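# Move the wooden block from bench to cart floor

## Task

Pick up the wooden block from the bench and lay it flat on the floor of the cart, at the handle end next to the profiles. The drop flap must stay open, and anything already in place must remain so at the end. Finish with both grippers empty and released, the hands withdrawn from the cart, the robot touching nothing, and the robot upright: a fall or a tilted finish counts as failure.

## Robot and tools

ROBOT. A Rainbow Robotics RB-Y1 in a physics simulation: a two-wheel differential base with two rear casters (no sideways motion), a folding leg and torso, a head with a camera, and two 7-joint arms, each ending in a parallel gripper with a wrist camera. The wrist camera cases stick out sideways and can strike things. The base is 0.58 m wide, extends 0.10 m ahead of the wheel axle and 0.57 m behind it, and sweeps a 0.58 m radius when spinning in place.

FRAMES. The base frame sits on the floor midway between the drive wheels, with x forward, y to the left and z up, in metres. left_hand and right_hand are printed in this frame. Each is the point between the finger pads, 0.03 m in from the tips. The fingers point along the hand's -z axis and close along its x axis. chest is a spine point in the same frame. The odometry frame is the base frame as it was at scene start. base_odometry only counts wheel rotation, so slips and bumps corrupt it. Heading is in rad, positive to the left.

MOVE. Each call carries one action. Its allowed combinations are: base and/or joints, optionally with min_time_s or contact_limits; target alone or with min_time_s; or contact_limits alone. A call with no action just reports state and images.
- base: a single velocity command {"x_m_s", "turn_rad_s", "for_s"}. It is relative motion, not a destination. x_m_s is forward speed in m/s (0.005 to 0.4 in either sign, or 0). turn_rad_s is the turn rate in rad/s, positive to the left (0.02 to 1.509 in either sign, or 0). for_s is the duration in s (0.1 to 5). Omitted speeds are 0. Acceleration is 0.4 m/s² (turns 0.5 rad/s²), so coasting follows the end of the command. If |x_m_s| + 0.27 |turn_rad_s| exceeds 0.4, both are scaled down.
- joints: a dictionary of absolute joint targets keyed by name, in rad, or m for the grippers. Torso: torso_squat_rad 0 to 1.2, torso_shift_rad -0.3 to 0.6, torso_pitch_rad -0.2 to 1.4, torso_yaw_rad -1.5 to 1.5. These must also satisfy squat+shift<=1.52, squat-shift+pitch<=1.57, shift+0.5pitch-0.4squat<=0.7 and shift+0.3pitch-0.5squat<=0.39. Before yawing the torso, raise both arms outward by 0.2 rad or more. Arms: the shoulder pitch, roll and yaw, elbow, forearm roll, wrist pitch and hand roll joints, for left_ and right_. Left roll runs 0 to 3.141, right roll -3.141 to 0 (outward is the sign away from the body). Elbows run -2.617 to 0.01, with negative bending. left_gripper_m and right_gripper_m give the pad opening, 0 to 0.1. head_pan_rad runs -0.523 to 0.523 and head_tilt_rad -0.35 to 1.57, with positive tilting downward.
- target: an absolute pose for one hand: side ("left" or "right"), x, y, z in metres in the base frame (-3 to 3), and quat_wxyz in the same form the hand lines print. It is solved once into joint angles, so the hand travels along an arc. Break long moves into short steps. The pose is checked only against the robot's own body.
- min_time_s: 0.1 to 8 s, the minimum duration of the arm, head and torso motions.
- contact_limits: a gripper current cap in mA, 200 to 672.5, per gripper. It persists until changed.
- cameras: a list from head_camera, left_wrist_camera, right_wrist_camera or all.
- blocking: false returns after about 0.5 s while motion continues.

To grasp, command an opening at least 0.005 m narrower than the object. "off_target" on a gripper that is holding something is normal.

OTHER TOOLS. wait(seconds 0 to 10) lets time pass. stop brakes everything. zoom_image(camera, region [x0,y0,x1,y1] in pixels, up to 504 square) enlarges the latest image. read_manual shows licence text. finished_scene(scene) ends the scene; do not call anything after it.

RESULTS. "move" reads "done", or else the most serious status. Hand status reads reached (within 10 mm and 2°), short, or refused with a reason. Joint words include off_target (still pressing), time_out, contact_stop (torso only), limit_stop_at_<name> (self-collision guard), not_followed (arm-to-arm check withheld it) and torque_fault (a 10 s halt). After an unplanned stop or a refusal, the remaining calls in that reply are skipped. lidar_m lists 12 distances for 30° sectors at 0.23 m height: the first is ahead, then counter-clockwise. motor_effort gives wheel load in percent; high effort at rest means the base is pushing on something. Joint and external torques, wrist force and torque (raw and offset), and motor temperatures are also reported. MOTOR HOT appears at 65 °C, and 80 °C brakes the arm.

AVOID. Driving into furniture: the base does not stop, and it can tip if the upper body catches on something. Heavy or far-forward loads (3 kg per arm). Arms colliding with or pressing on each other, including fingers and camera cases; keep the shoulders rolled out about 0.5 rad. Dropping the block from height, releasing it while it moves, slamming it, or shoving hard. Leaving the torso outside its limits.

Each tool is called as name([rows], argument=value, ...), one row to a line, values as JSON.

## Session

move(joints={"head_pan_rad": 0.5, "head_tilt_rad": 0.6}, cameras=["head_camera"])

move(joints={"head_pan_rad": -0.5, "head_tilt_rad": 0.6}, cameras=["head_camera"])

Scene clock: 1.00 s.
Joint torques (N m): left_arm=[-1.56 -0.75 0.68 -0.48 -0.13 -0.55 -0.13] | right_arm=[-3.64 -0.59 -0.77 -1.42 0.04 -0.56 0]
External joint torques (N m): left_arm=[-0.17 -0.9 0.67 0.08 -0.14 -0.13 -0.12] | right_arm=[-0.04 0.53 -0.73 0.22 -0.02 0.03 -0.02]
Motor temperatures (°C): left_arm=[30 28 31 35 34 32 37] | right_arm=[34 30 31 30 35 36 34]
Wrist force (N): left_arm=[-0.1 1.3 -7.8] | right_arm=[-2.6 0.9 -4.7]
Wrist torque (N m): left_arm=[-0.30 0.15 0.11] | right_arm=[-0.08 -0.10 -0.10]
Wrist force, peak (N): left_arm=[0.1 1.6 -7.9] | right_arm=[-2.9 0.8 -5.4]
move: done
base_odometry: x=+0.000 y=+0.000 heading=+0.000
lidar_m: 0.74 1.04 1.57 4.56 1.51 1.06 1.01 1.09 1.44 3.61 1.10 0.79
base_status: not commanded
joint_positions: torso_squat_rad=+0.350 torso_shift_rad=+0.000 torso_pitch_rad=+0.000 torso_yaw_rad=+0.000 left_shoulder_pitch_rad=+0.037 left_shoulder_roll_rad=+0.004 left_shoulder_yaw_rad=-0.043 left_elbow_rad=-0.196 left_forearm_roll_rad=-0.014 left_wrist_pitch_rad=+0.002 left_hand_roll_rad=+0.027 left_gripper_m=+0.099 right_shoulder_pitch_rad=-0.040 right_shoulder_roll_rad=-0.021 right_shoulder_yaw_rad=-0.018 right_elbow_rad=-0.235 right_forearm_roll_rad=+0.049 right_wrist_pitch_rad=-0.014 right_hand_roll_rad=+0.035 right_gripper_m=+0.099 head_pan_rad=+0.500 head_tilt_rad=+0.600
joint_status: all done
wheel_motors_off: 0
motor_effort: left_wheel=+0(1) right_wheel=+0(2)
chest: x=-0.2280 y=+0.0001 z=+1.2475 quat_wxyz=(+1.000, +0.000, +0.000, +0.000) (m; base frame)
left_hand: x=-0.1598 y=+0.2200 z=+0.5653 quat_wxyz=(+0.997, +0.000, -0.079, -0.009) (m; base frame)
right_hand: x=-0.0823 y=-0.2360 z=+0.5770 quat_wxyz=(+0.989, -0.016, -0.142, +0.041) (m; base frame)
pictures: head_camera
camera_calibration:
head_camera: T_world_to_cam=[[0.480762, -0.876288, -0.0314125, 0.143715], [-0.465904, -0.224934, -0.855767, 1.19443], [0.742833, 0.426055, -0.516406, 0.845605], [0, 0, 0, 1]] pos_world=[-0.140746, 0.0343292, 1.46335]

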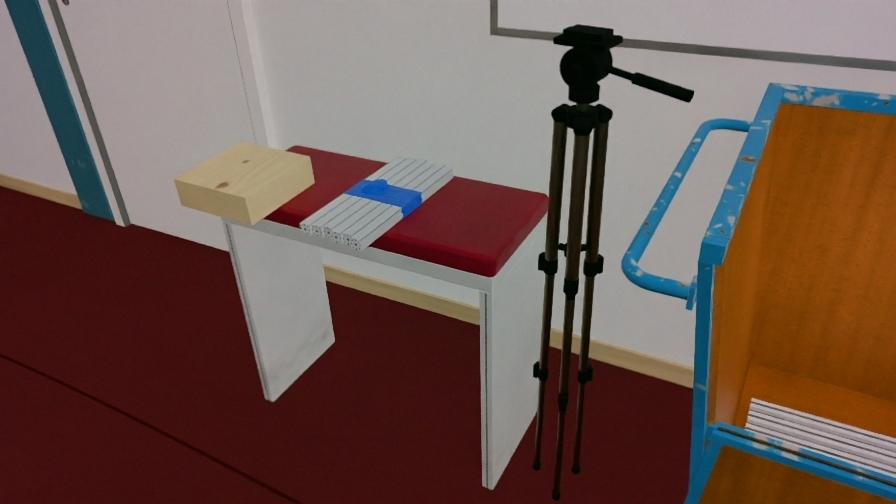

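Scene clock: 2.33 s.
Joint torques (N m): left_arm=[-1.48 -0.68 0.63 -0.47 -0.09 -0.53 0.07] | right_arm=[-3.64 -0.6 -0.55 -1.66 -0.1 -0.51 -0.14]
External joint torques (N m): left_arm=[-0.1 -0.83 0.61 0.09 -0.09 -0.11 0.08] | right_arm=[-0.05 0.52 -0.51 -0.03 -0.16 0.08 -0.15]
Wrist force (N): left_arm=[-0.5 1.0 -7.4] | right_arm=[-2.4 1.8 -4.5]
Wrist torque (N m): left_arm=[-0.22 0.12 0.12] | right_arm=[-0.18 -0.07 -0.11]
Wrist force, peak (N): left_arm=[-0.7 1.3 -8.3] | right_arm=[-2.9 1.1 -5.5]
move: done
base_odometry: x=+0.000 y=+0.000 heading=+0.000
lidar_m: 0.74 1.03 1.57 4.56 1.51 1.08 1.01 1.08 1.44 3.62 1.09 0.78
base_status: not commanded
joint_positions: torso_squat_rad=+0.350 torso_shift_rad=+0.000 torso_pitch_rad=+0.000 torso_yaw_rad=+0.000 left_shoulder_pitch_rad=+0.037 left_shoulder_roll_rad=+0.004 left_shoulder_yaw_rad=-0.043 left_elbow_rad=-0.196 left_forearm_roll_rad=-0.014 left_wrist_pitch_rad=+0.002 left_hand_roll_rad=+0.027 left_gripper_m=+0.099 right_shoulder_pitch_rad=-0.040 right_shoulder_roll_rad=-0.021 right_shoulder_yaw_rad=-0.018 right_elbow_rad=-0.235 right_forearm_roll_rad=+0.049 right_wrist_pitch_rad=-0.014 right_hand_roll_rad=+0.035 right_gripper_m=+0.099 head_pan_rad=-0.500 head_tilt_rad=+0.600
joint_status: all done
wheel_motors_off: 0
motor_effort: left_wheel=+0(1) right_wheel=-1(2)
chest: x=-0.2280 y=+0.0001 z=+1.2475 quat_wxyz=(+1.000, +0.000, +0.000, +0.000) (m; base frame)
left_hand: x=-0.1598 y=+0.2200 z=+0.5653 quat_wxyz=(+0.997, +0.000, -0.079, -0.009) (m; base frame)
right_hand: x=-0.0823 y=-0.2360 z=+0.5770 quat_wxyz=(+0.989, -0.016, -0.142, +0.041) (m; base frame)
pictures: head_camera
camera_calibration:
head_camera: T_world_to_cam=[[-0.477517, -0.87806, -0.0314197, -0.053747], [-0.440952, 0.270428, -0.855821, 1.19955], [0.75996, -0.394815, -0.516316, 0.849156], [0, 0, 0, 1]] pos_world=[-0.142045, -0.0363253, 1.46335]

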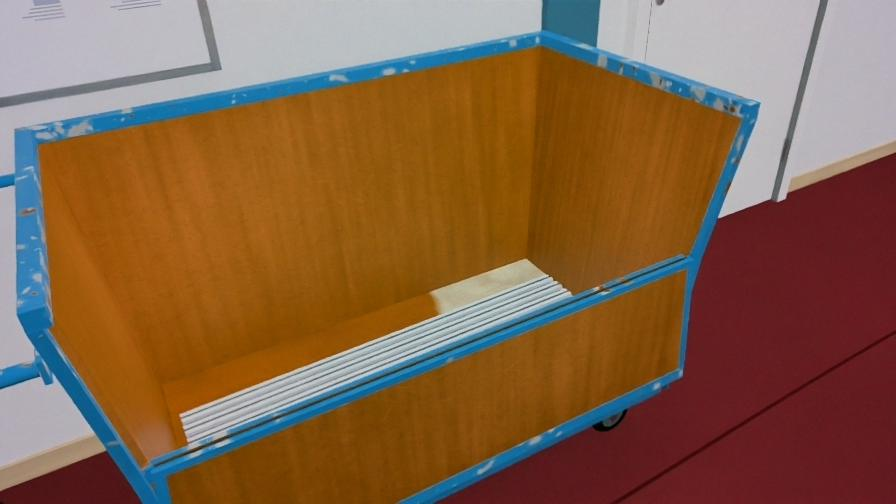

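move(base={"turn_rad_s": 0.8, "for_s": 1.76}, joints={"torso_pitch_rad": 0.45, "head_pan_rad": 0, "head_tilt_rad": 0.7, "left_shoulder_pitch_rad": -0.843, "left_shoulder_roll_rad": 0.456, "left_shoulder_yaw_rad": -0.125, "left_elbow_rad": -1.473, "left_forearm_roll_rad": 0.608, "left_wrist_pitch_rad": 1.721, "left_hand_roll_rad": 0.374, "right_shoulder_pitch_rad": -0.849, "right_shoulder_roll_rad": -0.467, "right_shoulder_yaw_rad": 0.139, "right_elbow_rad": -1.464, "right_forearm_roll_rad": -0.623, "right_wrist_pitch_rad": 1.713, "right_hand_roll_rad": -0.381}, min_time_s=3)

move(base={"x_m_s": 0.4, "for_s": 3.1})

move(base={"turn_rad_s": -0.8, "for_s": 1.79}, cameras=["head_camera"])

Scene clock: 18.53 s.
Joint torques (N m): left_arm=[-15.06 5.43 4.68 -8.1 0.45 -0.24 0.15] | right_arm=[-16.26 -9.04 -3.37 -8.41 -0.21 0.03 -0.17]
External joint torques (N m): left_arm=[0.99 -1.5 0.06 -0.03 0.16 -0.04 0.15] | right_arm=[-0.57 -1.66 1.06 -0.83 -0.18 0.18 -0.18]
Wrist force (N): left_arm=[0.6 1.9 -7.3] | right_arm=[-0.9 0.0 -5.1]
Wrist torque (N m): left_arm=[-0.32 0.18 0.02] | right_arm=[-0.02 0.03 0.01]
Wrist force, peak (N): left_arm=[0.7 2.9 -8.0] | right_arm=[-3.6 1.5 -4.9]
move: done
base_odometry: x=+0.000 y=+0.000 heading=+1.413
lidar_m: 3.63 1.83 1.14 1.02 1.02 1.26 2.41 1.37 0.86 0.73 0.75 1.55
base_status: done (sent for 1.77 of 1.77 s)
joint_positions: torso_squat_rad=+0.350 torso_shift_rad=+0.000 torso_pitch_rad=+0.450 torso_yaw_rad=+0.000 left_shoulder_pitch_rad=-0.843 left_shoulder_roll_rad=+0.456 left_shoulder_yaw_rad=-0.125 left_elbow_rad=-1.473 left_forearm_roll_rad=+0.608 left_wrist_pitch_rad=+1.721 left_hand_roll_rad=+0.374 left_gripper_m=+0.099 right_shoulder_pitch_rad=-0.849 right_shoulder_roll_rad=-0.467 right_shoulder_yaw_rad=+0.139 right_elbow_rad=-1.464 right_forearm_roll_rad=-0.623 right_wrist_pitch_rad=+1.713 right_hand_roll_rad=-0.381 right_gripper_m=+0.099 head_pan_rad=+0.000 head_tilt_rad=+0.700
joint_status: all done
wheel_motors_off: 0
motor_effort: left_wheel=-1(32) right_wheel=+17(52)
chest: x=-0.0935 y=+0.0000 z=+1.2167 quat_wxyz=(+0.975, +0.000, +0.223, +0.000) (m; base frame)
left_hand: x=+0.3298 y=+0.1903 z=+0.8609 quat_wxyz=(+0.997, -0.075, -0.002, +0.001) (m; base frame)
right_hand: x=+0.3303 y=-0.1901 z=+0.8602 quat_wxyz=(+0.997, +0.075, -0.001, +0.000) (m; base frame)
pictures: none

Scene clock: 23.00 s.
Joint torques (N m): left_arm=[-14.37 5.5 4.9 -7.94 0.45 -0.32 0.17] | right_arm=[-16 -8.64 -3.63 -8.15 -0.18 -0.1 -0.1]
External joint torques (N m): left_arm=[1.68 -1.43 0.27 0.14 0.16 -0.12 0.17] | right_arm=[-0.32 -1.27 0.81 -0.57 -0.15 0.05 -0.11]
Wrist force (N): left_arm=[0.3 2.6 -7.6] | right_arm=[-1.3 0.1 -5.1]
Wrist torque (N m): left_arm=[-0.42 0.14 0.01] | right_arm=[-0.03 -0.02 -0.05]
Wrist force, peak (N): left_arm=[0.9 3.1 -8.4] | right_arm=[-1.2 -0.1 -5.5]
move: done
base_odometry: x=+0.195 y=+1.225 heading=+1.414
lidar_m: 3.11 2.20 1.39 1.25 1.25 1.53 2.95 1.28 0.97 0.68 0.70 1.58
base_status: done (sent for 3.1 of 3.1 s)
joint_positions: torso_squat_rad=+0.350 torso_shift_rad=+0.000 torso_pitch_rad=+0.450 torso_yaw_rad=+0.000 left_shoulder_pitch_rad=-0.843 left_shoulder_roll_rad=+0.456 left_shoulder_yaw_rad=-0.125 left_elbow_rad=-1.473 left_forearm_roll_rad=+0.608 left_wrist_pitch_rad=+1.721 left_hand_roll_rad=+0.374 left_gripper_m=+0.099 right_shoulder_pitch_rad=-0.849 right_shoulder_roll_rad=-0.467 right_shoulder_yaw_rad=+0.139 right_elbow_rad=-1.464 right_forearm_roll_rad=-0.623 right_wrist_pitch_rad=+1.713 right_hand_roll_rad=-0.381 right_gripper_m=+0.099 head_pan_rad=+0.000 head_tilt_rad=+0.700
joint_status: not commanded
wheel_motors_off: 0
motor_effort: left_wheel=+15(37) right_wheel=-14(45)
chest: x=-0.0934 y=+0.0001 z=+1.2167 quat_wxyz=(+0.975, +0.000, +0.223, +0.000) (m; base frame)
left_hand: x=+0.3298 y=+0.1903 z=+0.8608 quat_wxyz=(+0.997, -0.075, -0.002, +0.001) (m; base frame)
right_hand: x=+0.3303 y=-0.1901 z=+0.8602 quat_wxyz=(+0.997, +0.075, -0.001, +0.000) (m; base frame)
pictures: none

Scene clock: 26.77 s.
Joint torques (N m): left_arm=[-14.91 5.41 4.66 -7.9 0.44 -0.26 0.23] | right_arm=[-16.38 -8.46 -3.53 -8.45 -0.25 -0.06 -0.17]
External joint torques (N m): left_arm=[1.14 -1.52 0.03 0.18 0.15 -0.05 0.23] | right_arm=[-0.7 -1.08 0.91 -0.87 -0.22 0.08 -0.18]
Wrist force (N): left_arm=[1.2 2.1 -6.7] | right_arm=[-0.9 0.2 -5.4]
Wrist torque (N m): left_arm=[-0.36 0.23 0.02] | right_arm=[-0.04 0.01 -0.01]
Wrist force, peak (N): left_arm=[0.7 2.4 -8.5] | right_arm=[-0.6 0.2 -5.6]
move: done
base_odometry: x=+0.195 y=+1.225 heading=-0.025
lidar_m: 0.69 1.35 1.76 4.24 1.88 1.31 1.25 1.29 1.69 4.06 1.14 0.95
base_status: done (sent for 1.8 of 1.8 s)
joint_positions: torso_squat_rad=+0.350 torso_shift_rad=+0.000 torso_pitch_rad=+0.450 torso_yaw_rad=+0.000 left_shoulder_pitch_rad=-0.843 left_shoulder_roll_rad=+0.456 left_shoulder_yaw_rad=-0.125 left_elbow_rad=-1.473 left_forearm_roll_rad=+0.608 left_wrist_pitch_rad=+1.721 left_hand_roll_rad=+0.374 left_gripper_m=+0.099 right_shoulder_pitch_rad=-0.849 right_shoulder_roll_rad=-0.467 right_shoulder_yaw_rad=+0.139 right_elbow_rad=-1.464 right_forearm_roll_rad=-0.623 right_wrist_pitch_rad=+1.713 right_hand_roll_rad=-0.381 right_gripper_m=+0.099 head_pan_rad=+0.000 head_tilt_rad=+0.700
joint_status: not commanded
wheel_motors_off: 0
motor_effort: left_wheel=+19(40) right_wheel=-1(42)
chest: x=-0.0934 y=+0.0001 z=+1.2167 quat_wxyz=(+0.975, +0.000, +0.223, +0.000) (m; base frame)
left_hand: x=+0.3298 y=+0.1903 z=+0.8608 quat_wxyz=(+0.997, -0.075, -0.002, +0.001) (m; base frame)
right_hand: x=+0.3303 y=-0.1901 z=+0.8602 quat_wxyz=(+0.997, +0.075, -0.001, +0.000) (m; base frame)
pictures: head_camera
camera_calibration:
head_camera: T_world_to_cam=[[-0.0149467, -0.999502, -0.0278074, 0.0378937], [-0.887783, 0.0260606, -0.459523, 0.701035], [0.460019, 0.0178186, -0.88773, 1.17048], [0, 0, 0, 1]] pos_world=[0.0844915, -0.00125082, 1.36226]

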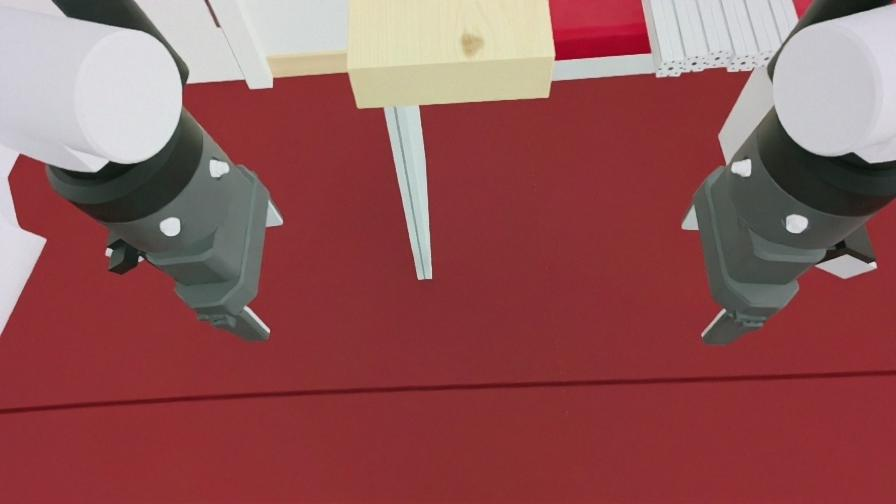

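move(base={"x_m_s": 0.35, "for_s": 1.143})

move(base={"turn_rad_s": 0.2, "for_s": 0.2}, cameras=["head_camera"])

Scene clock: 33.73 s.
Joint torques (N m): left_arm=[-14.53 5.56 4.6 -7.98 0.32 -0.25 0.22] | right_arm=[-16.01 -8.2 -3.45 -8.03 -0.28 -0.19 -0.12]
External joint torques (N m): left_arm=[1.52 -1.37 -0.03 0.1 0.03 -0.05 0.22] | right_arm=[-0.33 -0.82 0.98 -0.45 -0.25 -0.04 -0.12]
Wrist force (N): left_arm=[1.1 2.9 -7.8] | right_arm=[-0.9 0.6 -5.0]
Wrist torque (N m): left_arm=[-0.43 0.24 0.04] | right_arm=[-0.11 0.00 -0.01]
Wrist force, peak (N): left_arm=[0.7 3.1 -8.3] | right_arm=[-1.1 0.0 -5.6]
move: done
base_odometry: x=+0.591 y=+1.214 heading=-0.026
lidar_m: 0.38 0.30 1.21 2.96 2.49 1.74 1.64 1.70 2.24 1.17 0.70 0.85
base_status: done (sent for 1.13 of 1.13 s)
joint_positions: torso_squat_rad=+0.350 torso_shift_rad=+0.000 torso_pitch_rad=+0.450 torso_yaw_rad=+0.000 left_shoulder_pitch_rad=-0.843 left_shoulder_roll_rad=+0.456 left_shoulder_yaw_rad=-0.125 left_elbow_rad=-1.473 left_forearm_roll_rad=+0.608 left_wrist_pitch_rad=+1.721 left_hand_roll_rad=+0.374 left_gripper_m=+0.099 right_shoulder_pitch_rad=-0.849 right_shoulder_roll_rad=-0.467 right_shoulder_yaw_rad=+0.139 right_elbow_rad=-1.464 right_forearm_roll_rad=-0.623 right_wrist_pitch_rad=+1.713 right_hand_roll_rad=-0.381 right_gripper_m=+0.099 head_pan_rad=+0.000 head_tilt_rad=+0.700
joint_status: not commanded
wheel_motors_off: 0
motor_effort: left_wheel=-5(46) right_wheel=+5(37)
chest: x=-0.0934 y=+0.0001 z=+1.2167 quat_wxyz=(+0.975, +0.000, +0.223, +0.000) (m; base frame)
left_hand: x=+0.3298 y=+0.1903 z=+0.8608 quat_wxyz=(+0.997, -0.075, -0.002, +0.001) (m; base frame)
right_hand: x=+0.3303 y=-0.1901 z=+0.8602 quat_wxyz=(+0.997, +0.075, +0.000, +0.000) (m; base frame)
pictures: none

Scene clock: 34.47 s.
Joint torques (N m): left_arm=[-15 5.45 4.88 -8.1 0.54 -0.22 0.17] | right_arm=[-16.18 -8.15 -3.55 -8.18 -0.27 -0.08 -0.29]
External joint torques (N m): left_arm=[1.05 -1.48 0.25 -0.03 0.25 -0.02 0.17] | right_arm=[-0.5 -0.77 0.89 -0.6 -0.24 0.07 -0.3]
Wrist force (N): left_arm=[0.5 2.7 -8.4] | right_arm=[-0.5 0.4 -5.3]
Wrist torque (N m): left_arm=[-0.38 0.19 0.01] | right_arm=[-0.09 0.08 -0.05]
Wrist force, peak (N): left_arm=[0.5 2.7 -8.4] | right_arm=[-0.7 -0.4 -5.5]
move: done
base_odometry: x=+0.591 y=+1.214 heading=-0.007
lidar_m: 0.33 0.30 1.23 3.12 2.44 1.73 1.63 1.70 2.27 1.18 0.70 0.86
base_status: done (sent for 0.2 of 0.2 s)
joint_positions: torso_squat_rad=+0.350 torso_shift_rad=+0.000 torso_pitch_rad=+0.450 torso_yaw_rad=+0.000 left_shoulder_pitch_rad=-0.843 left_shoulder_roll_rad=+0.456 left_shoulder_yaw_rad=-0.125 left_elbow_rad=-1.473 left_forearm_roll_rad=+0.608 left_wrist_pitch_rad=+1.721 left_hand_roll_rad=+0.374 left_gripper_m=+0.099 right_shoulder_pitch_rad=-0.849 right_shoulder_roll_rad=-0.467 right_shoulder_yaw_rad=+0.139 right_elbow_rad=-1.464 right_forearm_roll_rad=-0.623 right_wrist_pitch_rad=+1.713 right_hand_roll_rad=-0.381 right_gripper_m=+0.099 head_pan_rad=+0.000 head_tilt_rad=+0.700
joint_status: not commanded
wheel_motors_off: 0
motor_effort: left_wheel=-13(26) right_wheel=+8(28)
chest: x=-0.0934 y=+0.0001 z=+1.2167 quat_wxyz=(+0.975, +0.000, +0.223, +0.000) (m; base frame)
left_hand: x=+0.3298 y=+0.1903 z=+0.8608 quat_wxyz=(+0.997, -0.075, -0.002, +0.001) (m; base frame)
right_hand: x=+0.3303 y=-0.1901 z=+0.8602 quat_wxyz=(+0.997, +0.075, +0.000, +0.000) (m; base frame)
pictures: head_camera
camera_calibration:
head_camera: T_world_to_cam=[[-0.0149467, -0.999502, -0.0278074, 0.0378937], [-0.887783, 0.0260606, -0.459523, 0.701035], [0.460019, 0.0178186, -0.88773, 1.17048], [0, 0, 0, 1]] pos_world=[0.0844915, -0.00125082, 1.36226]

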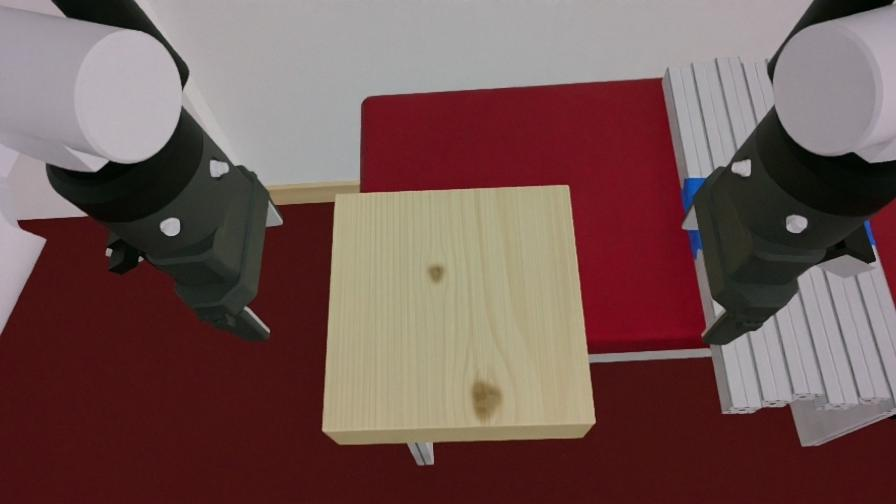

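move(base={"x_m_s": -0.05, "turn_rad_s": 0.1, "for_s": 0.2}, joints={"left_shoulder_pitch_rad": -0.9595, "left_shoulder_roll_rad": 0.3206, "left_shoulder_yaw_rad": -0.1737, "left_elbow_rad": -0.9414, "left_forearm_roll_rad": 0.5176, "left_wrist_pitch_rad": 1.3447, "left_hand_roll_rad": 0.2289, "right_shoulder_pitch_rad": -0.957, "right_shoulder_roll_rad": -0.324, "right_shoulder_yaw_rad": 0.19, "right_elbow_rad": -0.953, "right_forearm_roll_rad": -0.528, "right_wrist_pitch_rad": 1.345, "right_hand_roll_rad": -0.23}, min_time_s=1.2, cameras=["all"])

Scene clock: 40.23 s.
Joint torques (N m): left_arm=[-16.35 4.44 3.06 -7.09 0.13 -0.24 -0.18] | right_arm=[-18.04 -4.95 -1.82 -7.49 0.08 0.14 0.06]
External joint torques (N m): left_arm=[1.14 -1.21 0.11 0.88 -0.16 -0.07 -0.18] | right_arm=[-1.05 0.9 0.94 -0.04 0.12 0.26 0.06]
Wrist force (N): left_arm=[1.3 2.9 -7.9] | right_arm=[-1.1 0.0 -4.8]
Wrist torque (N m): left_arm=[-0.43 0.23 0.15] | right_arm=[0.01 -0.01 -0.19]
Wrist force, peak (N): left_arm=[0.8 3.5 -7.9] | right_arm=[-1.4 -0.1 -5.7]
move: done
base_odometry: x=+0.581 y=+1.214 heading=+0.012
lidar_m: 0.32 0.31 1.28 3.40 2.39 1.71 1.63 1.70 2.31 1.16 0.68 0.88
base_status: done (sent for 0.2 of 0.2 s)
joint_positions: torso_squat_rad=+0.350 torso_shift_rad=+0.000 torso_pitch_rad=+0.450 torso_yaw_rad=+0.000 left_shoulder_pitch_rad=-0.960 left_shoulder_roll_rad=+0.321 left_shoulder_yaw_rad=-0.173 left_elbow_rad=-0.942 left_forearm_roll_rad=+0.518 left_wrist_pitch_rad=+1.345 left_hand_roll_rad=+0.229 left_gripper_m=+0.099 right_shoulder_pitch_rad=-0.957 right_shoulder_roll_rad=-0.324 right_shoulder_yaw_rad=+0.190 right_elbow_rad=-0.953 right_forearm_roll_rad=-0.528 right_wrist_pitch_rad=+1.345 right_hand_roll_rad=-0.230 right_gripper_m=+0.099 head_pan_rad=+0.000 head_tilt_rad=+0.700
joint_status: all done
wheel_motors_off: 0
motor_effort: left_wheel=-17(45) right_wheel=+4(23)
chest: x=-0.0934 y=+0.0001 z=+1.2167 quat_wxyz=(+0.975, +0.000, +0.223, +0.000) (m; base frame)
left_hand: x=+0.3451 y=+0.1660 z=+0.7619 quat_wxyz=(+0.997, -0.074, -0.001, -0.002) (m; base frame)
right_hand: x=+0.3441 y=-0.1631 z=+0.7625 quat_wxyz=(+0.997, +0.075, -0.002, +0.008) (m; base frame)
pictures: head_camera, left_wrist_camera, right_wrist_camera
camera_calibration:
head_camera: T_world_to_cam=[[-0.0149444, -0.999502, -0.0278071, 0.0378931], [-0.887742, 0.02606, -0.459603, 0.701139], [0.460098, 0.017817, -0.887689, 1.17041], [0, 0, 0, 1]] pos_world=[0.0844914, -0.00125082, 1.36226]
left_wrist_camera: T_world_to_cam=[[0.999708, 0.0218192, -0.0104136, -0.34121], [0.0237842, -0.810251, 0.585601, -0.290845], [0.00433969, -0.585677, -0.810533, 0.785742], [0, 0, 0, 1]] pos_world=[0.344618, 0.231979, 0.803636]
right_wrist_camera: T_world_to_cam=[[-0.998557, -0.0407148, -0.0350108, 0.3625], [-0.053677, 0.774972, 0.629712, -0.308271], [0.00149386, 0.630682, -0.77604, 0.766315], [0, 0, 0, 1]] pos_world=[0.344285, -0.229641, 0.801504]

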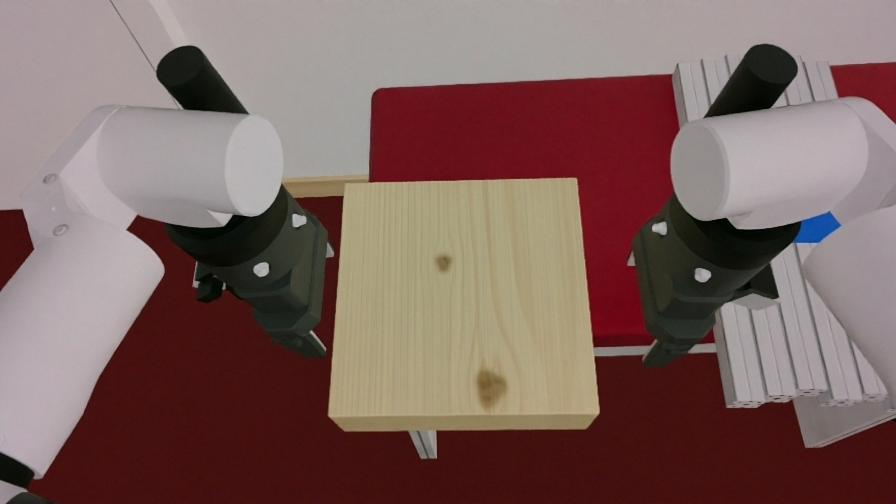

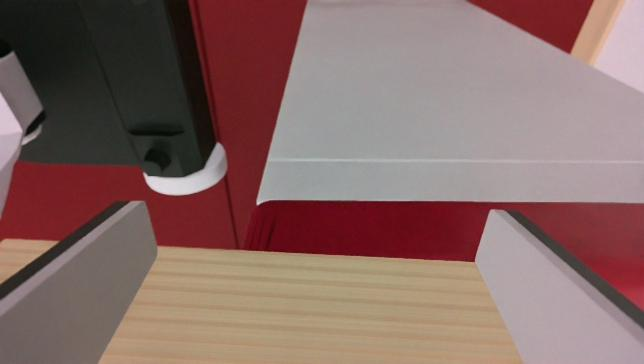

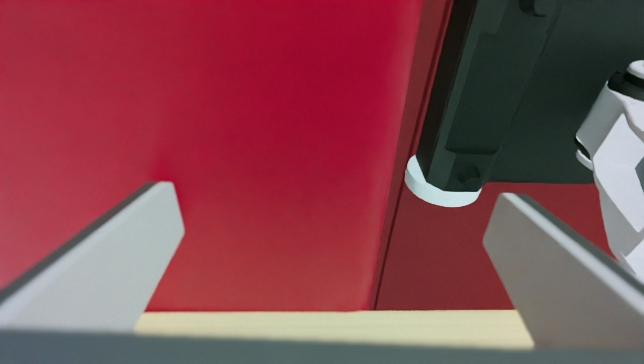

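move(target={"side": "right", "x": 0.345, "y": -0.133, "z": 0.762, "quat_wxyz": [0.9972, 0.0749, 0.0005, 0.0065]})

move(target={"side": "left", "x": 0.345, "y": 0.1195, "z": 0.762, "quat_wxyz": [0.9972, -0.0749, 0.0002, -0.003]})

move(target={"side": "right", "x": 0.345, "y": -0.1265, "z": 0.762, "quat_wxyz": [0.9972, 0.0749, 0.0005, 0.0065]}, cameras=["head_camera"])

Scene clock: 43.37 s.
Joint torques (N m): left_arm=[-16.41 4.27 3 -7.32 0.19 -0.34 -0.27] | right_arm=[-17.48 -5.27 -2.36 -7.44 -0.05 -0.06 0.01]
External joint torques (N m): left_arm=[1.08 -1.37 0.04 0.65 -0.1 -0.17 -0.27] | right_arm=[0.01 -0.54 0.1 0.08 -0.02 0.06 0.01]
Wrist force (N): left_arm=[0.7 3.1 -7.5] | right_arm=[-0.7 -0.2 -4.8]
Wrist torque (N m): left_arm=[-0.45 0.15 0.14] | right_arm=[-0.01 0.05 0.01]
Wrist force, peak (N): left_arm=[0.7 3.0 -8.6] | right_arm=[-1.3 0.9 -5.7]
move: done
base_odometry: x=+0.581 y=+1.214 heading=+0.012
lidar_m: 0.31 0.32 1.27 3.38 2.38 1.71 1.64 1.71 2.29 1.17 0.70 0.88
base_status: not commanded
joint_positions: torso_squat_rad=+0.350 torso_shift_rad=+0.000 torso_pitch_rad=+0.450 torso_yaw_rad=+0.000 left_shoulder_pitch_rad=-0.960 left_shoulder_roll_rad=+0.321 left_shoulder_yaw_rad=-0.173 left_elbow_rad=-0.942 left_forearm_roll_rad=+0.518 left_wrist_pitch_rad=+1.345 left_hand_roll_rad=+0.229 left_gripper_m=+0.099 right_shoulder_pitch_rad=-0.997 right_shoulder_roll_rad=-0.270 right_shoulder_yaw_rad=+0.214 right_elbow_rad=-0.911 right_forearm_roll_rad=-0.498 right_wrist_pitch_rad=+1.332 right_hand_roll_rad=-0.280 right_gripper_m=+0.099 head_pan_rad=+0.000 head_tilt_rad=+0.700
joint_status: all done
wheel_motors_off: 0
motor_effort: left_wheel=-17(18) right_wheel=+5(7)
chest: x=-0.0934 y=+0.0001 z=+1.2167 quat_wxyz=(+0.975, +0.000, +0.223, +0.000) (m; base frame)
left_hand: x=+0.3451 y=+0.1661 z=+0.7619 quat_wxyz=(+0.997, -0.074, -0.001, -0.002) (m; base frame)
right_hand: x=+0.3449 y=-0.1329 z=+0.7621 quat_wxyz=(+0.997, +0.075, +0.000, +0.006) (m; base frame)
right_hand_status: reached (checked arc, planned for 0.3 s): 0 mm and 0.0 deg off.
pictures: none

Scene clock: 44.33 s.
Joint torques (N m): left_arm=[-24.14 -13.67 1.73 -13.7 7.11 -4.06 -0.26] | right_arm=[-19.29 10.71 -0.05 -10.57 -4.38 -0.61 0.61]
External joint torques (N m): left_arm=[-6.1 -17.66 -0.82 -5.63 6.83 -3.88 -0.26] | right_arm=[-1.8 15.54 2.43 -3.08 -4.36 -0.49 0.61]
Wrist force (N): left_arm=[-4.2 31.5 0.6] | right_arm=[0.7 -24.4 4.7]
Wrist torque (N m): left_arm=[0.35 0.42 0.01] | right_arm=[0.99 -0.21 -0.95]
Wrist force, peak (N): left_arm=[-5.5 42.9 0.8] | right_arm=[-0.7 -31.4 5.7]
move: done
base_odometry: x=+0.581 y=+1.214 heading=+0.012
lidar_m: 0.31 0.31 1.27 3.39 2.38 1.71 1.63 1.71 2.30 1.15 0.70 0.88
base_status: not commanded
joint_positions: torso_squat_rad=+0.350 torso_shift_rad=+0.000 torso_pitch_rad=+0.450 torso_yaw_rad=+0.000 left_shoulder_pitch_rad=-1.009 left_shoulder_roll_rad=+0.245 left_shoulder_yaw_rad=-0.212 left_elbow_rad=-0.896 left_forearm_roll_rad=+0.471 left_wrist_pitch_rad=+1.329 left_hand_roll_rad=+0.305 left_gripper_m=+0.099 right_shoulder_pitch_rad=-0.997 right_shoulder_roll_rad=-0.274 right_shoulder_yaw_rad=+0.214 right_elbow_rad=-0.910 right_forearm_roll_rad=-0.497 right_wrist_pitch_rad=+1.332 right_hand_roll_rad=-0.280 right_gripper_m=+0.099 head_pan_rad=+0.000 head_tilt_rad=+0.700
joint_status: all done
wheel_motors_off: 0
motor_effort: left_wheel=-16(24) right_wheel=+5(20)
chest: x=-0.0935 y=+0.0001 z=+1.2167 quat_wxyz=(+0.975, +0.000, +0.223, +0.000) (m; base frame)
left_hand: x=+0.3445 y=+0.1233 z=+0.7613 quat_wxyz=(+0.997, -0.072, +0.001, -0.001) (m; base frame)
left_hand_status: reached (checked arc, planned for 0.3 s): 4 mm and 0.4 deg off.
right_hand: x=+0.3454 y=-0.1358 z=+0.7620 quat_wxyz=(+0.997, +0.073, +0.000, +0.005) (m; base frame)
pictures: none

Scene clock: 44.87 s.
Joint torques (N m): left_arm=[-25.23 -18.99 2 -15.4 9.51 -4.11 0.1] | right_arm=[-22.19 25.07 2.37 -12.45 -8.16 -2.69 0.16]
External joint torques (N m): left_arm=[-7.19 -23.01 -0.56 -7.34 9.24 -3.94 0.1] | right_arm=[-4.62 29.74 4.81 -4.95 -8.15 -2.57 0.16]
Wrist force (N): left_arm=[-1.2 40.1 -1.6] | right_arm=[-3.4 -45.9 16.3]
Wrist torque (N m): left_arm=[0.69 0.50 -0.35] | right_arm=[2.00 -0.36 0.16]
Wrist force, peak (N): left_arm=[-0.2 44.6 -3.1] | right_arm=[-3.7 -53.1 20.5]
move: done
base_odometry: x=+0.581 y=+1.214 heading=+0.012
lidar_m: 0.32 0.31 1.26 3.41 2.37 1.71 1.64 1.71 2.30 1.17 0.69 0.88
base_status: not commanded
joint_positions: torso_squat_rad=+0.350 torso_shift_rad=+0.000 torso_pitch_rad=+0.450 torso_yaw_rad=+0.000 left_shoulder_pitch_rad=-1.008 left_shoulder_roll_rad=+0.247 left_shoulder_yaw_rad=-0.212 left_elbow_rad=-0.896 left_forearm_roll_rad=+0.470 left_wrist_pitch_rad=+1.329 left_hand_roll_rad=+0.305 left_gripper_m=+0.099 right_shoulder_pitch_rad=-1.004 right_shoulder_roll_rad=-0.267 right_shoulder_yaw_rad=+0.218 right_elbow_rad=-0.901 right_forearm_roll_rad=-0.490 right_wrist_pitch_rad=+1.330 right_hand_roll_rad=-0.290 right_gripper_m=+0.099 head_pan_rad=+0.000 head_tilt_rad=+0.700
joint_status: all done
wheel_motors_off: 0
motor_effort: left_wheel=-17(18) right_wheel=+8(9)
chest: x=-0.0937 y=+0.0000 z=+1.2167 quat_wxyz=(+0.975, +0.000, +0.223, +0.000) (m; base frame)
left_hand: x=+0.3446 y=+0.1242 z=+0.7613 quat_wxyz=(+0.997, -0.071, +0.000, -0.001) (m; base frame)
right_hand: x=+0.3456 y=-0.1323 z=+0.7619 quat_wxyz=(+0.997, +0.071, +0.000, +0.004) (m; base frame)
right_hand_status: reached (checked arc, planned for 0.1 s): 6 mm and 0.5 deg off.
pictures: head_camera
camera_calibration:
head_camera: T_world_to_cam=[[-0.0150687, -0.999501, -0.0277695, 0.0377511], [-0.887576, 0.0261593, -0.459919, 0.701337], [0.460416, 0.0177172, -0.887527, 1.17039], [0, 0, 0, 1]] pos_world=[0.084191, -0.00135027, 1.36236]

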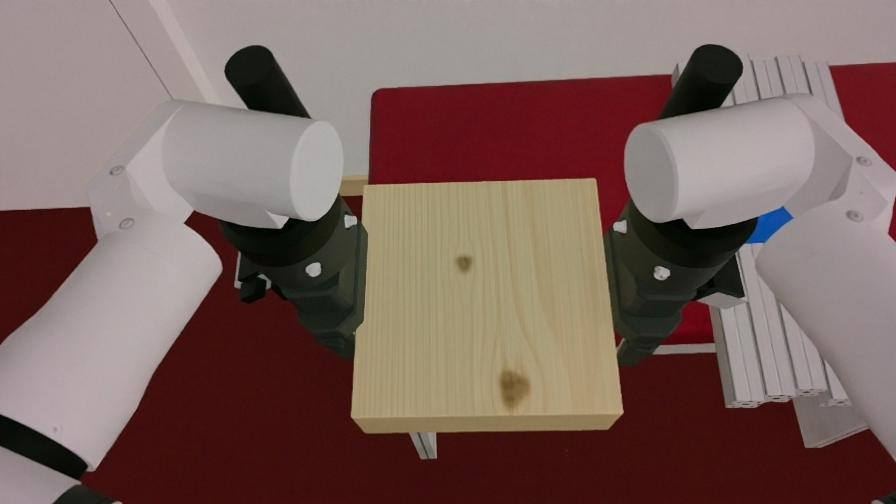

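move(joints={"torso_squat_rad": 0.2}, min_time_s=1.3, cameras=["head_camera"])

Scene clock: 47.43 s.
Joint torques (N m): left_arm=[-30.02 -18.89 2.75 -18.89 10.4 -3.94 0.21] | right_arm=[-24.55 21.5 1 -14.86 -7.66 -2.2 -0.06]
External joint torques (N m): left_arm=[-12.04 -22.9 0.2 -10.84 10.13 -3.77 0.21] | right_arm=[-7.01 26.14 3.42 -7.36 -7.64 -2.09 -0.06]
Wrist force (N): left_arm=[0.5 41.5 -20.5] | right_arm=[-0.4 -37.3 -3.0]
Wrist torque (N m): left_arm=[0.84 0.06 -0.44] | right_arm=[1.19 -0.04 0.04]
Wrist force, peak (N): left_arm=[0.9 42.3 -21.7] | right_arm=[-3.6 -46.2 18.1]
move: done
base_odometry: x=+0.581 y=+1.214 heading=+0.012
lidar_m: 0.32 0.30 1.28 3.40 2.40 1.70 1.63 1.70 2.31 1.17 0.70 0.87
base_status: not commanded
joint_positions: torso_squat_rad=+0.200 torso_shift_rad=+0.000 torso_pitch_rad=+0.451 torso_yaw_rad=+0.000 left_shoulder_pitch_rad=-1.007 left_shoulder_roll_rad=+0.247 left_shoulder_yaw_rad=-0.213 left_elbow_rad=-0.895 left_forearm_roll_rad=+0.470 left_wrist_pitch_rad=+1.329 left_hand_roll_rad=+0.305 left_gripper_m=+0.099 right_shoulder_pitch_rad=-1.003 right_shoulder_roll_rad=-0.266 right_shoulder_yaw_rad=+0.218 right_elbow_rad=-0.901 right_forearm_roll_rad=-0.490 right_wrist_pitch_rad=+1.330 right_hand_roll_rad=-0.290 right_gripper_m=+0.099 head_pan_rad=+0.000 head_tilt_rad=+0.700
joint_status: all done
wheel_motors_off: 0
motor_effort: left_wheel=-16(18) right_wheel=+7(9)
chest: x=-0.0930 y=+0.0000 z=+1.2451 quat_wxyz=(+0.975, +0.000, +0.224, +0.000) (m; base frame)
left_hand: x=+0.3439 y=+0.1247 z=+0.7883 quat_wxyz=(+0.998, -0.071, +0.002, -0.001) (m; base frame)
right_hand: x=+0.3451 y=-0.1319 z=+0.7892 quat_wxyz=(+0.997, +0.071, +0.001, +0.004) (m; base frame)
pictures: head_camera
camera_calibration:
head_camera: T_world_to_cam=[[-0.0149729, -0.999501, -0.0277955, 0.0385726], [-0.888153, 0.026064, -0.458808, 0.713567], [0.459304, 0.0178169, -0.888101, 1.19581], [0, 0, 0, 1]] pos_world=[0.0850922, -0.00135081, 1.39047]

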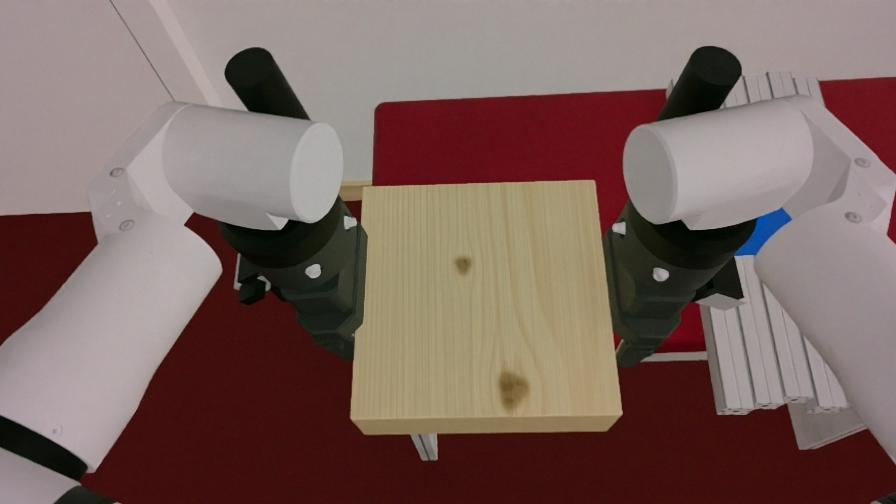

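move(base={"x_m_s": -0.3, "for_s": 1.33})

move(base={"turn_rad_s": -0.75, "for_s": 2.135}, cameras=["head_camera"])

move(base={"x_m_s": 0.4, "for_s": 3.57})

move(base={"turn_rad_s": 0.75, "for_s": 2.14}, cameras=["head_camera"])

Scene clock: 61.93 s.
Joint torques (N m): left_arm=[-31.58 -19.09 2.89 -19.17 10.36 -3.72 0.18] | right_arm=[-25.94 20.4 0.91 -15.2 -7.44 -1.96 -0.03]
External joint torques (N m): left_arm=[-13.6 -23.1 0.34 -11.12 10.08 -3.56 0.19] | right_arm=[-8.41 25.04 3.33 -7.71 -7.42 -1.84 -0.04]
Wrist force (N): left_arm=[0.3 41.9 -21.2] | right_arm=[-0.2 -37.1 -4.0]
Wrist torque (N m): left_arm=[0.79 0.05 -0.47] | right_arm=[1.17 -0.07 0.02]
Wrist force, peak (N): left_arm=[0.4 42.6 -21.3] | right_arm=[-0.6 -37.6 -3.9]
move: done
base_odometry: x=+0.181 y=+1.209 heading=+0.014
lidar_m: 0.71 1.37 1.83 4.40 1.78 1.29 1.24 1.29 1.75 2.26 1.11 0.95
base_status: done (sent for 1.33 of 1.33 s)
joint_positions: torso_squat_rad=+0.200 torso_shift_rad=+0.000 torso_pitch_rad=+0.451 torso_yaw_rad=+0.000 left_shoulder_pitch_rad=-1.007 left_shoulder_roll_rad=+0.247 left_shoulder_yaw_rad=-0.213 left_elbow_rad=-0.895 left_forearm_roll_rad=+0.470 left_wrist_pitch_rad=+1.329 left_hand_roll_rad=+0.305 left_gripper_m=+0.099 right_shoulder_pitch_rad=-1.003 right_shoulder_roll_rad=-0.265 right_shoulder_yaw_rad=+0.218 right_elbow_rad=-0.901 right_forearm_roll_rad=-0.490 right_wrist_pitch_rad=+1.330 right_hand_roll_rad=-0.290 right_gripper_m=+0.099 head_pan_rad=+0.000 head_tilt_rad=+0.700
joint_status: not commanded
wheel_motors_off: 0
motor_effort: left_wheel=+13(41) right_wheel=-13(38)
chest: x=-0.0930 y=+0.0000 z=+1.2451 quat_wxyz=(+0.975, +0.000, +0.223, +0.000) (m; base frame)
left_hand: x=+0.3437 y=+0.1248 z=+0.7882 quat_wxyz=(+0.998, -0.071, +0.002, -0.001) (m; base frame)
right_hand: x=+0.3449 y=-0.1318 z=+0.7891 quat_wxyz=(+0.997, +0.071, +0.002, +0.004) (m; base frame)
pictures: none

Scene clock: 65.93 s.
Joint torques (N m): left_arm=[-31.54 -19.32 2.67 -19.29 10.42 -3.75 0.24] | right_arm=[-25.75 20.13 0.78 -15.22 -7.4 -1.85 0.07]
External joint torques (N m): left_arm=[-13.56 -23.33 0.12 -11.24 10.14 -3.58 0.24] | right_arm=[-8.22 24.77 3.2 -7.73 -7.38 -1.74 0.07]
Wrist force (N): left_arm=[0.2 41.5 -22.1] | right_arm=[-0.3 -37.1 -3.8]
Wrist torque (N m): left_arm=[0.85 0.09 -0.46] | right_arm=[1.15 -0.06 0.01]
Wrist force, peak (N): left_arm=[0.2 41.5 -22.1] | right_arm=[-0.3 -37.7 -4.2]
move: done
base_odometry: x=+0.181 y=+1.209 heading=-1.586
lidar_m: 3.99 1.25 0.96 0.71 1.36 1.78 4.28 1.90 1.32 1.25 1.27 1.66
base_status: done (sent for 2.13 of 2.13 s)
joint_positions: torso_squat_rad=+0.200 torso_shift_rad=+0.000 torso_pitch_rad=+0.451 torso_yaw_rad=+0.000 left_shoulder_pitch_rad=-1.007 left_shoulder_roll_rad=+0.247 left_shoulder_yaw_rad=-0.213 left_elbow_rad=-0.895 left_forearm_roll_rad=+0.470 left_wrist_pitch_rad=+1.329 left_hand_roll_rad=+0.305 left_gripper_m=+0.099 right_shoulder_pitch_rad=-1.003 right_shoulder_roll_rad=-0.265 right_shoulder_yaw_rad=+0.218 right_elbow_rad=-0.901 right_forearm_roll_rad=-0.490 right_wrist_pitch_rad=+1.330 right_hand_roll_rad=-0.290 right_gripper_m=+0.099 head_pan_rad=+0.000 head_tilt_rad=+0.700
joint_status: not commanded
wheel_motors_off: 0
motor_effort: left_wheel=+19(43) right_wheel=-3(35)
chest: x=-0.0930 y=+0.0001 z=+1.2451 quat_wxyz=(+0.975, +0.000, +0.223, +0.000) (m; base frame)
left_hand: x=+0.3437 y=+0.1249 z=+0.7882 quat_wxyz=(+0.998, -0.071, +0.002, -0.001) (m; base frame)
right_hand: x=+0.3449 y=-0.1317 z=+0.7891 quat_wxyz=(+0.997, +0.071, +0.002, +0.004) (m; base frame)
pictures: head_camera
camera_calibration:
head_camera: T_world_to_cam=[[-0.014969, -0.999501, -0.0277991, 0.0386786], [-0.888091, 0.0260646, -0.458927, 0.713682], [0.459423, 0.0178185, -0.888039, 1.19585], [0, 0, 0, 1]] pos_world=[0.0849921, -0.00125081, 1.39057]

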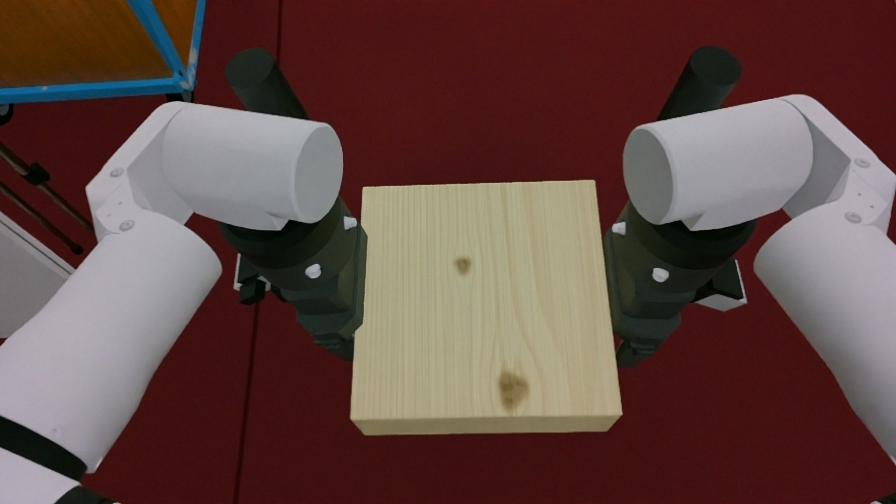

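Scene clock: 70.83 s.
Joint torques (N m): left_arm=[-31 -19.06 2.65 -19.25 10.5 -3.76 0.25] | right_arm=[-25.85 19.51 0.8 -15.24 -7.22 -1.88 0.1]
External joint torques (N m): left_arm=[-13.02 -23.07 0.1 -11.2 10.23 -3.59 0.25] | right_arm=[-8.32 24.14 3.22 -7.75 -7.2 -1.77 0.1]
Wrist force (N): left_arm=[0.4 41.3 -21.4] | right_arm=[0.2 -37.3 -3.3]
Wrist torque (N m): left_arm=[0.95 0.11 -0.44] | right_arm=[1.18 -0.04 -0.03]
Wrist force, peak (N): left_arm=[0.8 42.6 -21.4] | right_arm=[0.6 -37.9 -3.8]
move: done
base_odometry: x=+0.160 y=-0.217 heading=-1.586
lidar_m: 3.70 0.95 0.65 0.62 0.64 1.08 4.56 1.77 1.24 1.16 1.18 1.54
base_status: done (sent for 3.57 of 3.57 s)
joint_positions: torso_squat_rad=+0.200 torso_shift_rad=+0.000 torso_pitch_rad=+0.451 torso_yaw_rad=+0.000 left_shoulder_pitch_rad=-1.007 left_shoulder_roll_rad=+0.247 left_shoulder_yaw_rad=-0.213 left_elbow_rad=-0.895 left_forearm_roll_rad=+0.470 left_wrist_pitch_rad=+1.329 left_hand_roll_rad=+0.305 left_gripper_m=+0.099 right_shoulder_pitch_rad=-1.003 right_shoulder_roll_rad=-0.265 right_shoulder_yaw_rad=+0.218 right_elbow_rad=-0.901 right_forearm_roll_rad=-0.490 right_wrist_pitch_rad=+1.330 right_hand_roll_rad=-0.290 right_gripper_m=+0.099 head_pan_rad=+0.000 head_tilt_rad=+0.700
joint_status: not commanded
wheel_motors_off: 0
motor_effort: left_wheel=+0(46) right_wheel=+1(38)
chest: x=-0.0930 y=+0.0001 z=+1.2451 quat_wxyz=(+0.975, +0.000, +0.224, +0.000) (m; base frame)
left_hand: x=+0.3437 y=+0.1249 z=+0.7882 quat_wxyz=(+0.998, -0.071, +0.002, -0.001) (m; base frame)
right_hand: x=+0.3449 y=-0.1317 z=+0.7891 quat_wxyz=(+0.997, +0.071, +0.002, +0.004) (m; base frame)
pictures: none

Scene clock: 74.80 s.
Joint torques (N m): left_arm=[-31.44 -19.06 3 -19.41 10.47 -3.79 0.34] | right_arm=[-25.96 20.25 0.94 -15.43 -7.25 -1.96 0.12]
External joint torques (N m): left_arm=[-13.46 -23.07 0.45 -11.37 10.19 -3.62 0.34] | right_arm=[-8.43 24.88 3.36 -7.94 -7.23 -1.85 0.12]
Wrist force (N): left_arm=[0.0 41.3 -21.5] | right_arm=[0.3 -37.6 -4.1]
Wrist torque (N m): left_arm=[0.99 0.09 -0.48] | right_arm=[1.20 -0.02 -0.03]
Wrist force, peak (N): left_arm=[-0.7 42.5 -21.3] | right_arm=[-0.3 -38.3 -3.9]
move: done
base_odometry: x=+0.159 y=-0.217 heading=+0.013
lidar_m: 0.62 0.64 1.11 4.82 1.67 1.19 1.14 1.21 1.62 4.24 0.89 0.66
base_status: done (sent for 2.13 of 2.13 s)
joint_positions: torso_squat_rad=+0.200 torso_shift_rad=+0.000 torso_pitch_rad=+0.451 torso_yaw_rad=+0.000 left_shoulder_pitch_rad=-1.007 left_shoulder_roll_rad=+0.247 left_shoulder_yaw_rad=-0.213 left_elbow_rad=-0.895 left_forearm_roll_rad=+0.470 left_wrist_pitch_rad=+1.329 left_hand_roll_rad=+0.305 left_gripper_m=+0.099 right_shoulder_pitch_rad=-1.003 right_shoulder_roll_rad=-0.265 right_shoulder_yaw_rad=+0.218 right_elbow_rad=-0.901 right_forearm_roll_rad=-0.490 right_wrist_pitch_rad=+1.330 right_hand_roll_rad=-0.290 right_gripper_m=+0.099 head_pan_rad=+0.000 head_tilt_rad=+0.700
joint_status: not commanded
wheel_motors_off: 0
motor_effort: left_wheel=-1(40) right_wheel=+18(37)
chest: x=-0.0930 y=+0.0001 z=+1.2451 quat_wxyz=(+0.975, +0.000, +0.224, +0.000) (m; base frame)
left_hand: x=+0.3437 y=+0.1249 z=+0.7882 quat_wxyz=(+0.998, -0.071, +0.002, -0.001) (m; base frame)
right_hand: x=+0.3449 y=-0.1317 z=+0.7891 quat_wxyz=(+0.997, +0.071, +0.002, +0.004) (m; base frame)
pictures: head_camera
camera_calibration:
head_camera: T_world_to_cam=[[-0.0149692, -0.999502, -0.0277937, 0.0386682], [-0.888153, 0.0260599, -0.458808, 0.713476], [0.459304, 0.017817, -0.8881, 1.19586], [0, 0, 0, 1]] pos_world=[0.0849922, -0.00125082, 1.39047]

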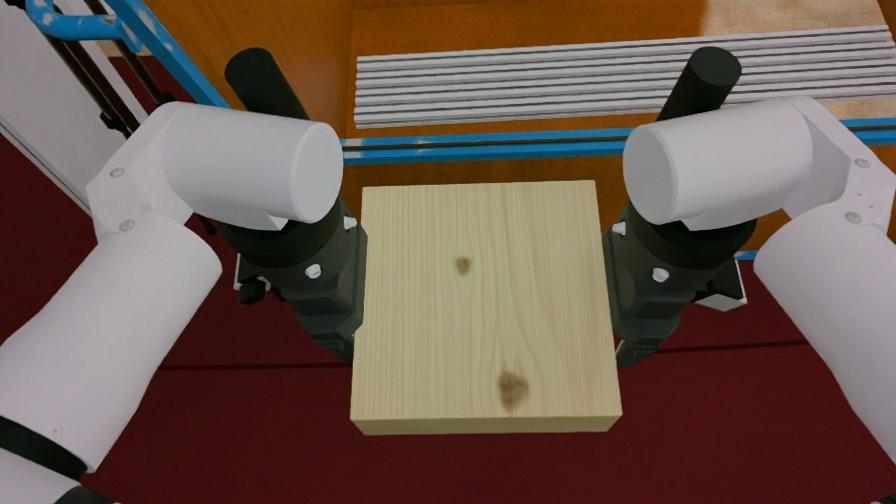

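move(base={"turn_rad_s": -0.2, "for_s": 0.4})

move(base={"x_m_s": 0.3, "for_s": 1.467})

move(base={"turn_rad_s": 0.2, "for_s": 0.4}, joints={"torso_shift_rad": 0.07}, min_time_s=1.5, cameras=["head_camera", "left_wrist_camera"])

Scene clock: 91.70 s.
Joint torques (N m): left_arm=[-31.4 -19.05 3.02 -19.37 10.55 -3.82 0.23] | right_arm=[-25.6 19.66 0.89 -15.36 -7.25 -1.83 0.04]
External joint torques (N m): left_arm=[-13.41 -23.06 0.47 -11.32 10.27 -3.65 0.24] | right_arm=[-8.07 24.29 3.31 -7.87 -7.23 -1.72 0.03]
Wrist force (N): left_arm=[0.7 42.1 -20.7] | right_arm=[-0.5 -37.6 -4.0]
Wrist torque (N m): left_arm=[0.86 0.17 -0.48] | right_arm=[1.23 -0.13 -0.03]
Wrist force, peak (N): left_arm=[0.0 42.8 -21.3] | right_arm=[-0.5 -38.2 -3.1]
move: done
base_odometry: x=+0.160 y=-0.217 heading=-0.066
lidar_m: 0.62 0.64 1.10 4.03 1.82 1.23 1.14 1.18 1.50 3.33 0.98 0.68
base_status: done (sent for 0.4 of 0.4 s)
joint_positions: torso_squat_rad=+0.200 torso_shift_rad=+0.000 torso_pitch_rad=+0.451 torso_yaw_rad=+0.000 left_shoulder_pitch_rad=-1.007 left_shoulder_roll_rad=+0.247 left_shoulder_yaw_rad=-0.213 left_elbow_rad=-0.895 left_forearm_roll_rad=+0.470 left_wrist_pitch_rad=+1.329 left_hand_roll_rad=+0.305 left_gripper_m=+0.099 right_shoulder_pitch_rad=-1.003 right_shoulder_roll_rad=-0.265 right_shoulder_yaw_rad=+0.218 right_elbow_rad=-0.901 right_forearm_roll_rad=-0.490 right_wrist_pitch_rad=+1.330 right_hand_roll_rad=-0.290 right_gripper_m=+0.099 head_pan_rad=+0.000 head_tilt_rad=+0.700
joint_status: not commanded
wheel_motors_off: 0
motor_effort: left_wheel=+0(14) right_wheel=-16(22)
chest: x=-0.0930 y=+0.0001 z=+1.2451 quat_wxyz=(+0.975, +0.000, +0.224, +0.000) (m; base frame)
left_hand: x=+0.3437 y=+0.1249 z=+0.7882 quat_wxyz=(+0.998, -0.071, +0.002, -0.001) (m; base frame)
right_hand: x=+0.3449 y=-0.1317 z=+0.7891 quat_wxyz=(+0.997, +0.071, +0.002, +0.004) (m; base frame)
pictures: none

Scene clock: 94.27 s.
Joint torques (N m): left_arm=[-31.38 -19.35 2.93 -19.42 10.64 -3.83 0.39] | right_arm=[-26.07 19.74 0.87 -15.45 -7.24 -1.88 0.05]
External joint torques (N m): left_arm=[-13.4 -23.36 0.38 -11.37 10.37 -3.66 0.39] | right_arm=[-8.55 24.37 3.29 -7.96 -7.23 -1.77 0.04]
Wrist force (N): left_arm=[0.1 41.8 -20.6] | right_arm=[-0.1 -36.5 -3.2]
Wrist torque (N m): left_arm=[0.91 0.07 -0.49] | right_arm=[1.10 -0.10 -0.06]
Wrist force, peak (N): left_arm=[0.8 42.9 -21.7] | right_arm=[0.7 -38.0 -3.2]
move: done
base_odometry: x=+0.599 y=-0.246 heading=-0.065
lidar_m: 0.18 0.19 0.25 1.57 2.52 1.70 1.58 1.62 2.09 4.57 0.29 0.20
base_status: done (sent for 1.47 of 1.47 s)
joint_positions: torso_squat_rad=+0.200 torso_shift_rad=+0.000 torso_pitch_rad=+0.451 torso_yaw_rad=+0.000 left_shoulder_pitch_rad=-1.007 left_shoulder_roll_rad=+0.247 left_shoulder_yaw_rad=-0.213 left_elbow_rad=-0.895 left_forearm_roll_rad=+0.470 left_wrist_pitch_rad=+1.329 left_hand_roll_rad=+0.305 left_gripper_m=+0.099 right_shoulder_pitch_rad=-1.003 right_shoulder_roll_rad=-0.265 right_shoulder_yaw_rad=+0.218 right_elbow_rad=-0.901 right_forearm_roll_rad=-0.490 right_wrist_pitch_rad=+1.330 right_hand_roll_rad=-0.290 right_gripper_m=+0.099 head_pan_rad=+0.000 head_tilt_rad=+0.700
joint_status: not commanded
wheel_motors_off: 0
motor_effort: left_wheel=+17(52) right_wheel=-19(34)
chest: x=-0.0930 y=+0.0001 z=+1.2451 quat_wxyz=(+0.975, +0.000, +0.224, +0.000) (m; base frame)
left_hand: x=+0.3437 y=+0.1249 z=+0.7882 quat_wxyz=(+0.998, -0.071, +0.002, -0.001) (m; base frame)
right_hand: x=+0.3449 y=-0.1317 z=+0.7890 quat_wxyz=(+0.997, +0.071, +0.002, +0.004) (m; base frame)
pictures: none

Scene clock: 96.07 s.
Joint torques (N m): left_arm=[-31.49 -19.17 2.99 -19.3 10.58 -3.82 0.33] | right_arm=[-26.12 19.78 1.3 -15.43 -7.35 -1.86 0.03]
External joint torques (N m): left_arm=[-13.51 -23.18 0.44 -11.25 10.3 -3.65 0.33] | right_arm=[-8.6 24.42 3.72 -7.94 -7.33 -1.75 0.03]
Wrist force (N): left_arm=[0.0 41.9 -21.3] | right_arm=[0.0 -37.3 -3.2]
Wrist torque (N m): left_arm=[0.86 0.11 -0.49] | right_arm=[1.16 -0.08 -0.01]
Wrist force, peak (N): left_arm=[-0.1 42.5 -21.1] | right_arm=[0.4 -38.2 -3.4]
move: done
base_odometry: x=+0.599 y=-0.246 heading=+0.014
lidar_m: 0.17 0.19 0.26 1.57 2.30 1.65 1.58 1.66 2.24 0.78 0.28 0.19
base_status: done (sent for 0.4 of 0.4 s)
joint_positions: torso_squat_rad=+0.200 torso_shift_rad=+0.070 torso_pitch_rad=+0.451 torso_yaw_rad=+0.000 left_shoulder_pitch_rad=-1.007 left_shoulder_roll_rad=+0.247 left_shoulder_yaw_rad=-0.213 left_elbow_rad=-0.895 left_forearm_roll_rad=+0.470 left_wrist_pitch_rad=+1.329 left_hand_roll_rad=+0.305 left_gripper_m=+0.099 right_shoulder_pitch_rad=-1.003 right_shoulder_roll_rad=-0.265 right_shoulder_yaw_rad=+0.218 right_elbow_rad=-0.901 right_forearm_roll_rad=-0.490 right_wrist_pitch_rad=+1.330 right_hand_roll_rad=-0.290 right_gripper_m=+0.099 head_pan_rad=+0.000 head_tilt_rad=+0.700
joint_status: all done
wheel_motors_off: 0
motor_effort: left_wheel=-20(33) right_wheel=+4(33)
chest: x=-0.0450 y=+0.0001 z=+1.2434 quat_wxyz=(+0.975, +0.000, +0.224, +0.000) (m; base frame)
left_hand: x=+0.3917 y=+0.1249 z=+0.7864 quat_wxyz=(+0.998, -0.071, +0.002, -0.001) (m; base frame)
right_hand: x=+0.3929 y=-0.1317 z=+0.7873 quat_wxyz=(+0.997, +0.071, +0.002, +0.004) (m; base frame)
pictures: head_camera, left_wrist_camera
camera_calibration:
head_camera: T_world_to_cam=[[-0.0149715, -0.999502, -0.0277939, 0.0393417], [-0.888194, 0.0260605, -0.458729, 0.755312], [0.459224, 0.0178185, -0.888142, 1.17232], [0, 0, 0, 1]] pos_world=[0.133092, -0.00125082, 1.38877]
left_wrist_camera: T_world_to_cam=[[0.999584, 0.0234916, -0.0167273, -0.381871], [0.0288385, -0.814532, 0.579402, -0.336165], [-0.0000138871, -0.579643, -0.81487, 0.785702], [0, 0, 0, 1]] pos_world=[0.391417, 0.190581, 0.828632]

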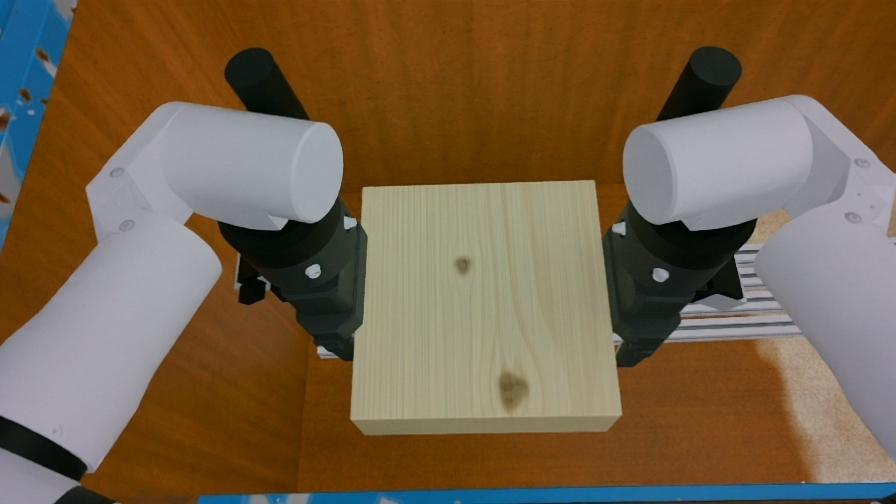

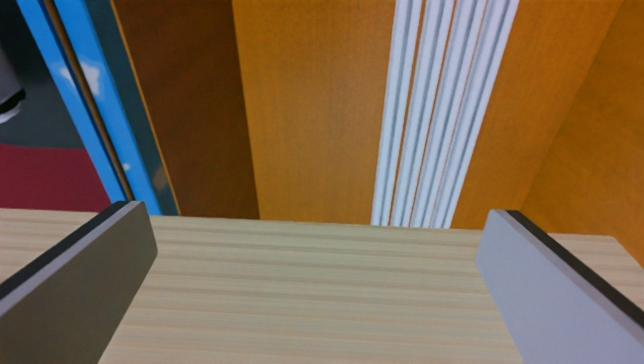

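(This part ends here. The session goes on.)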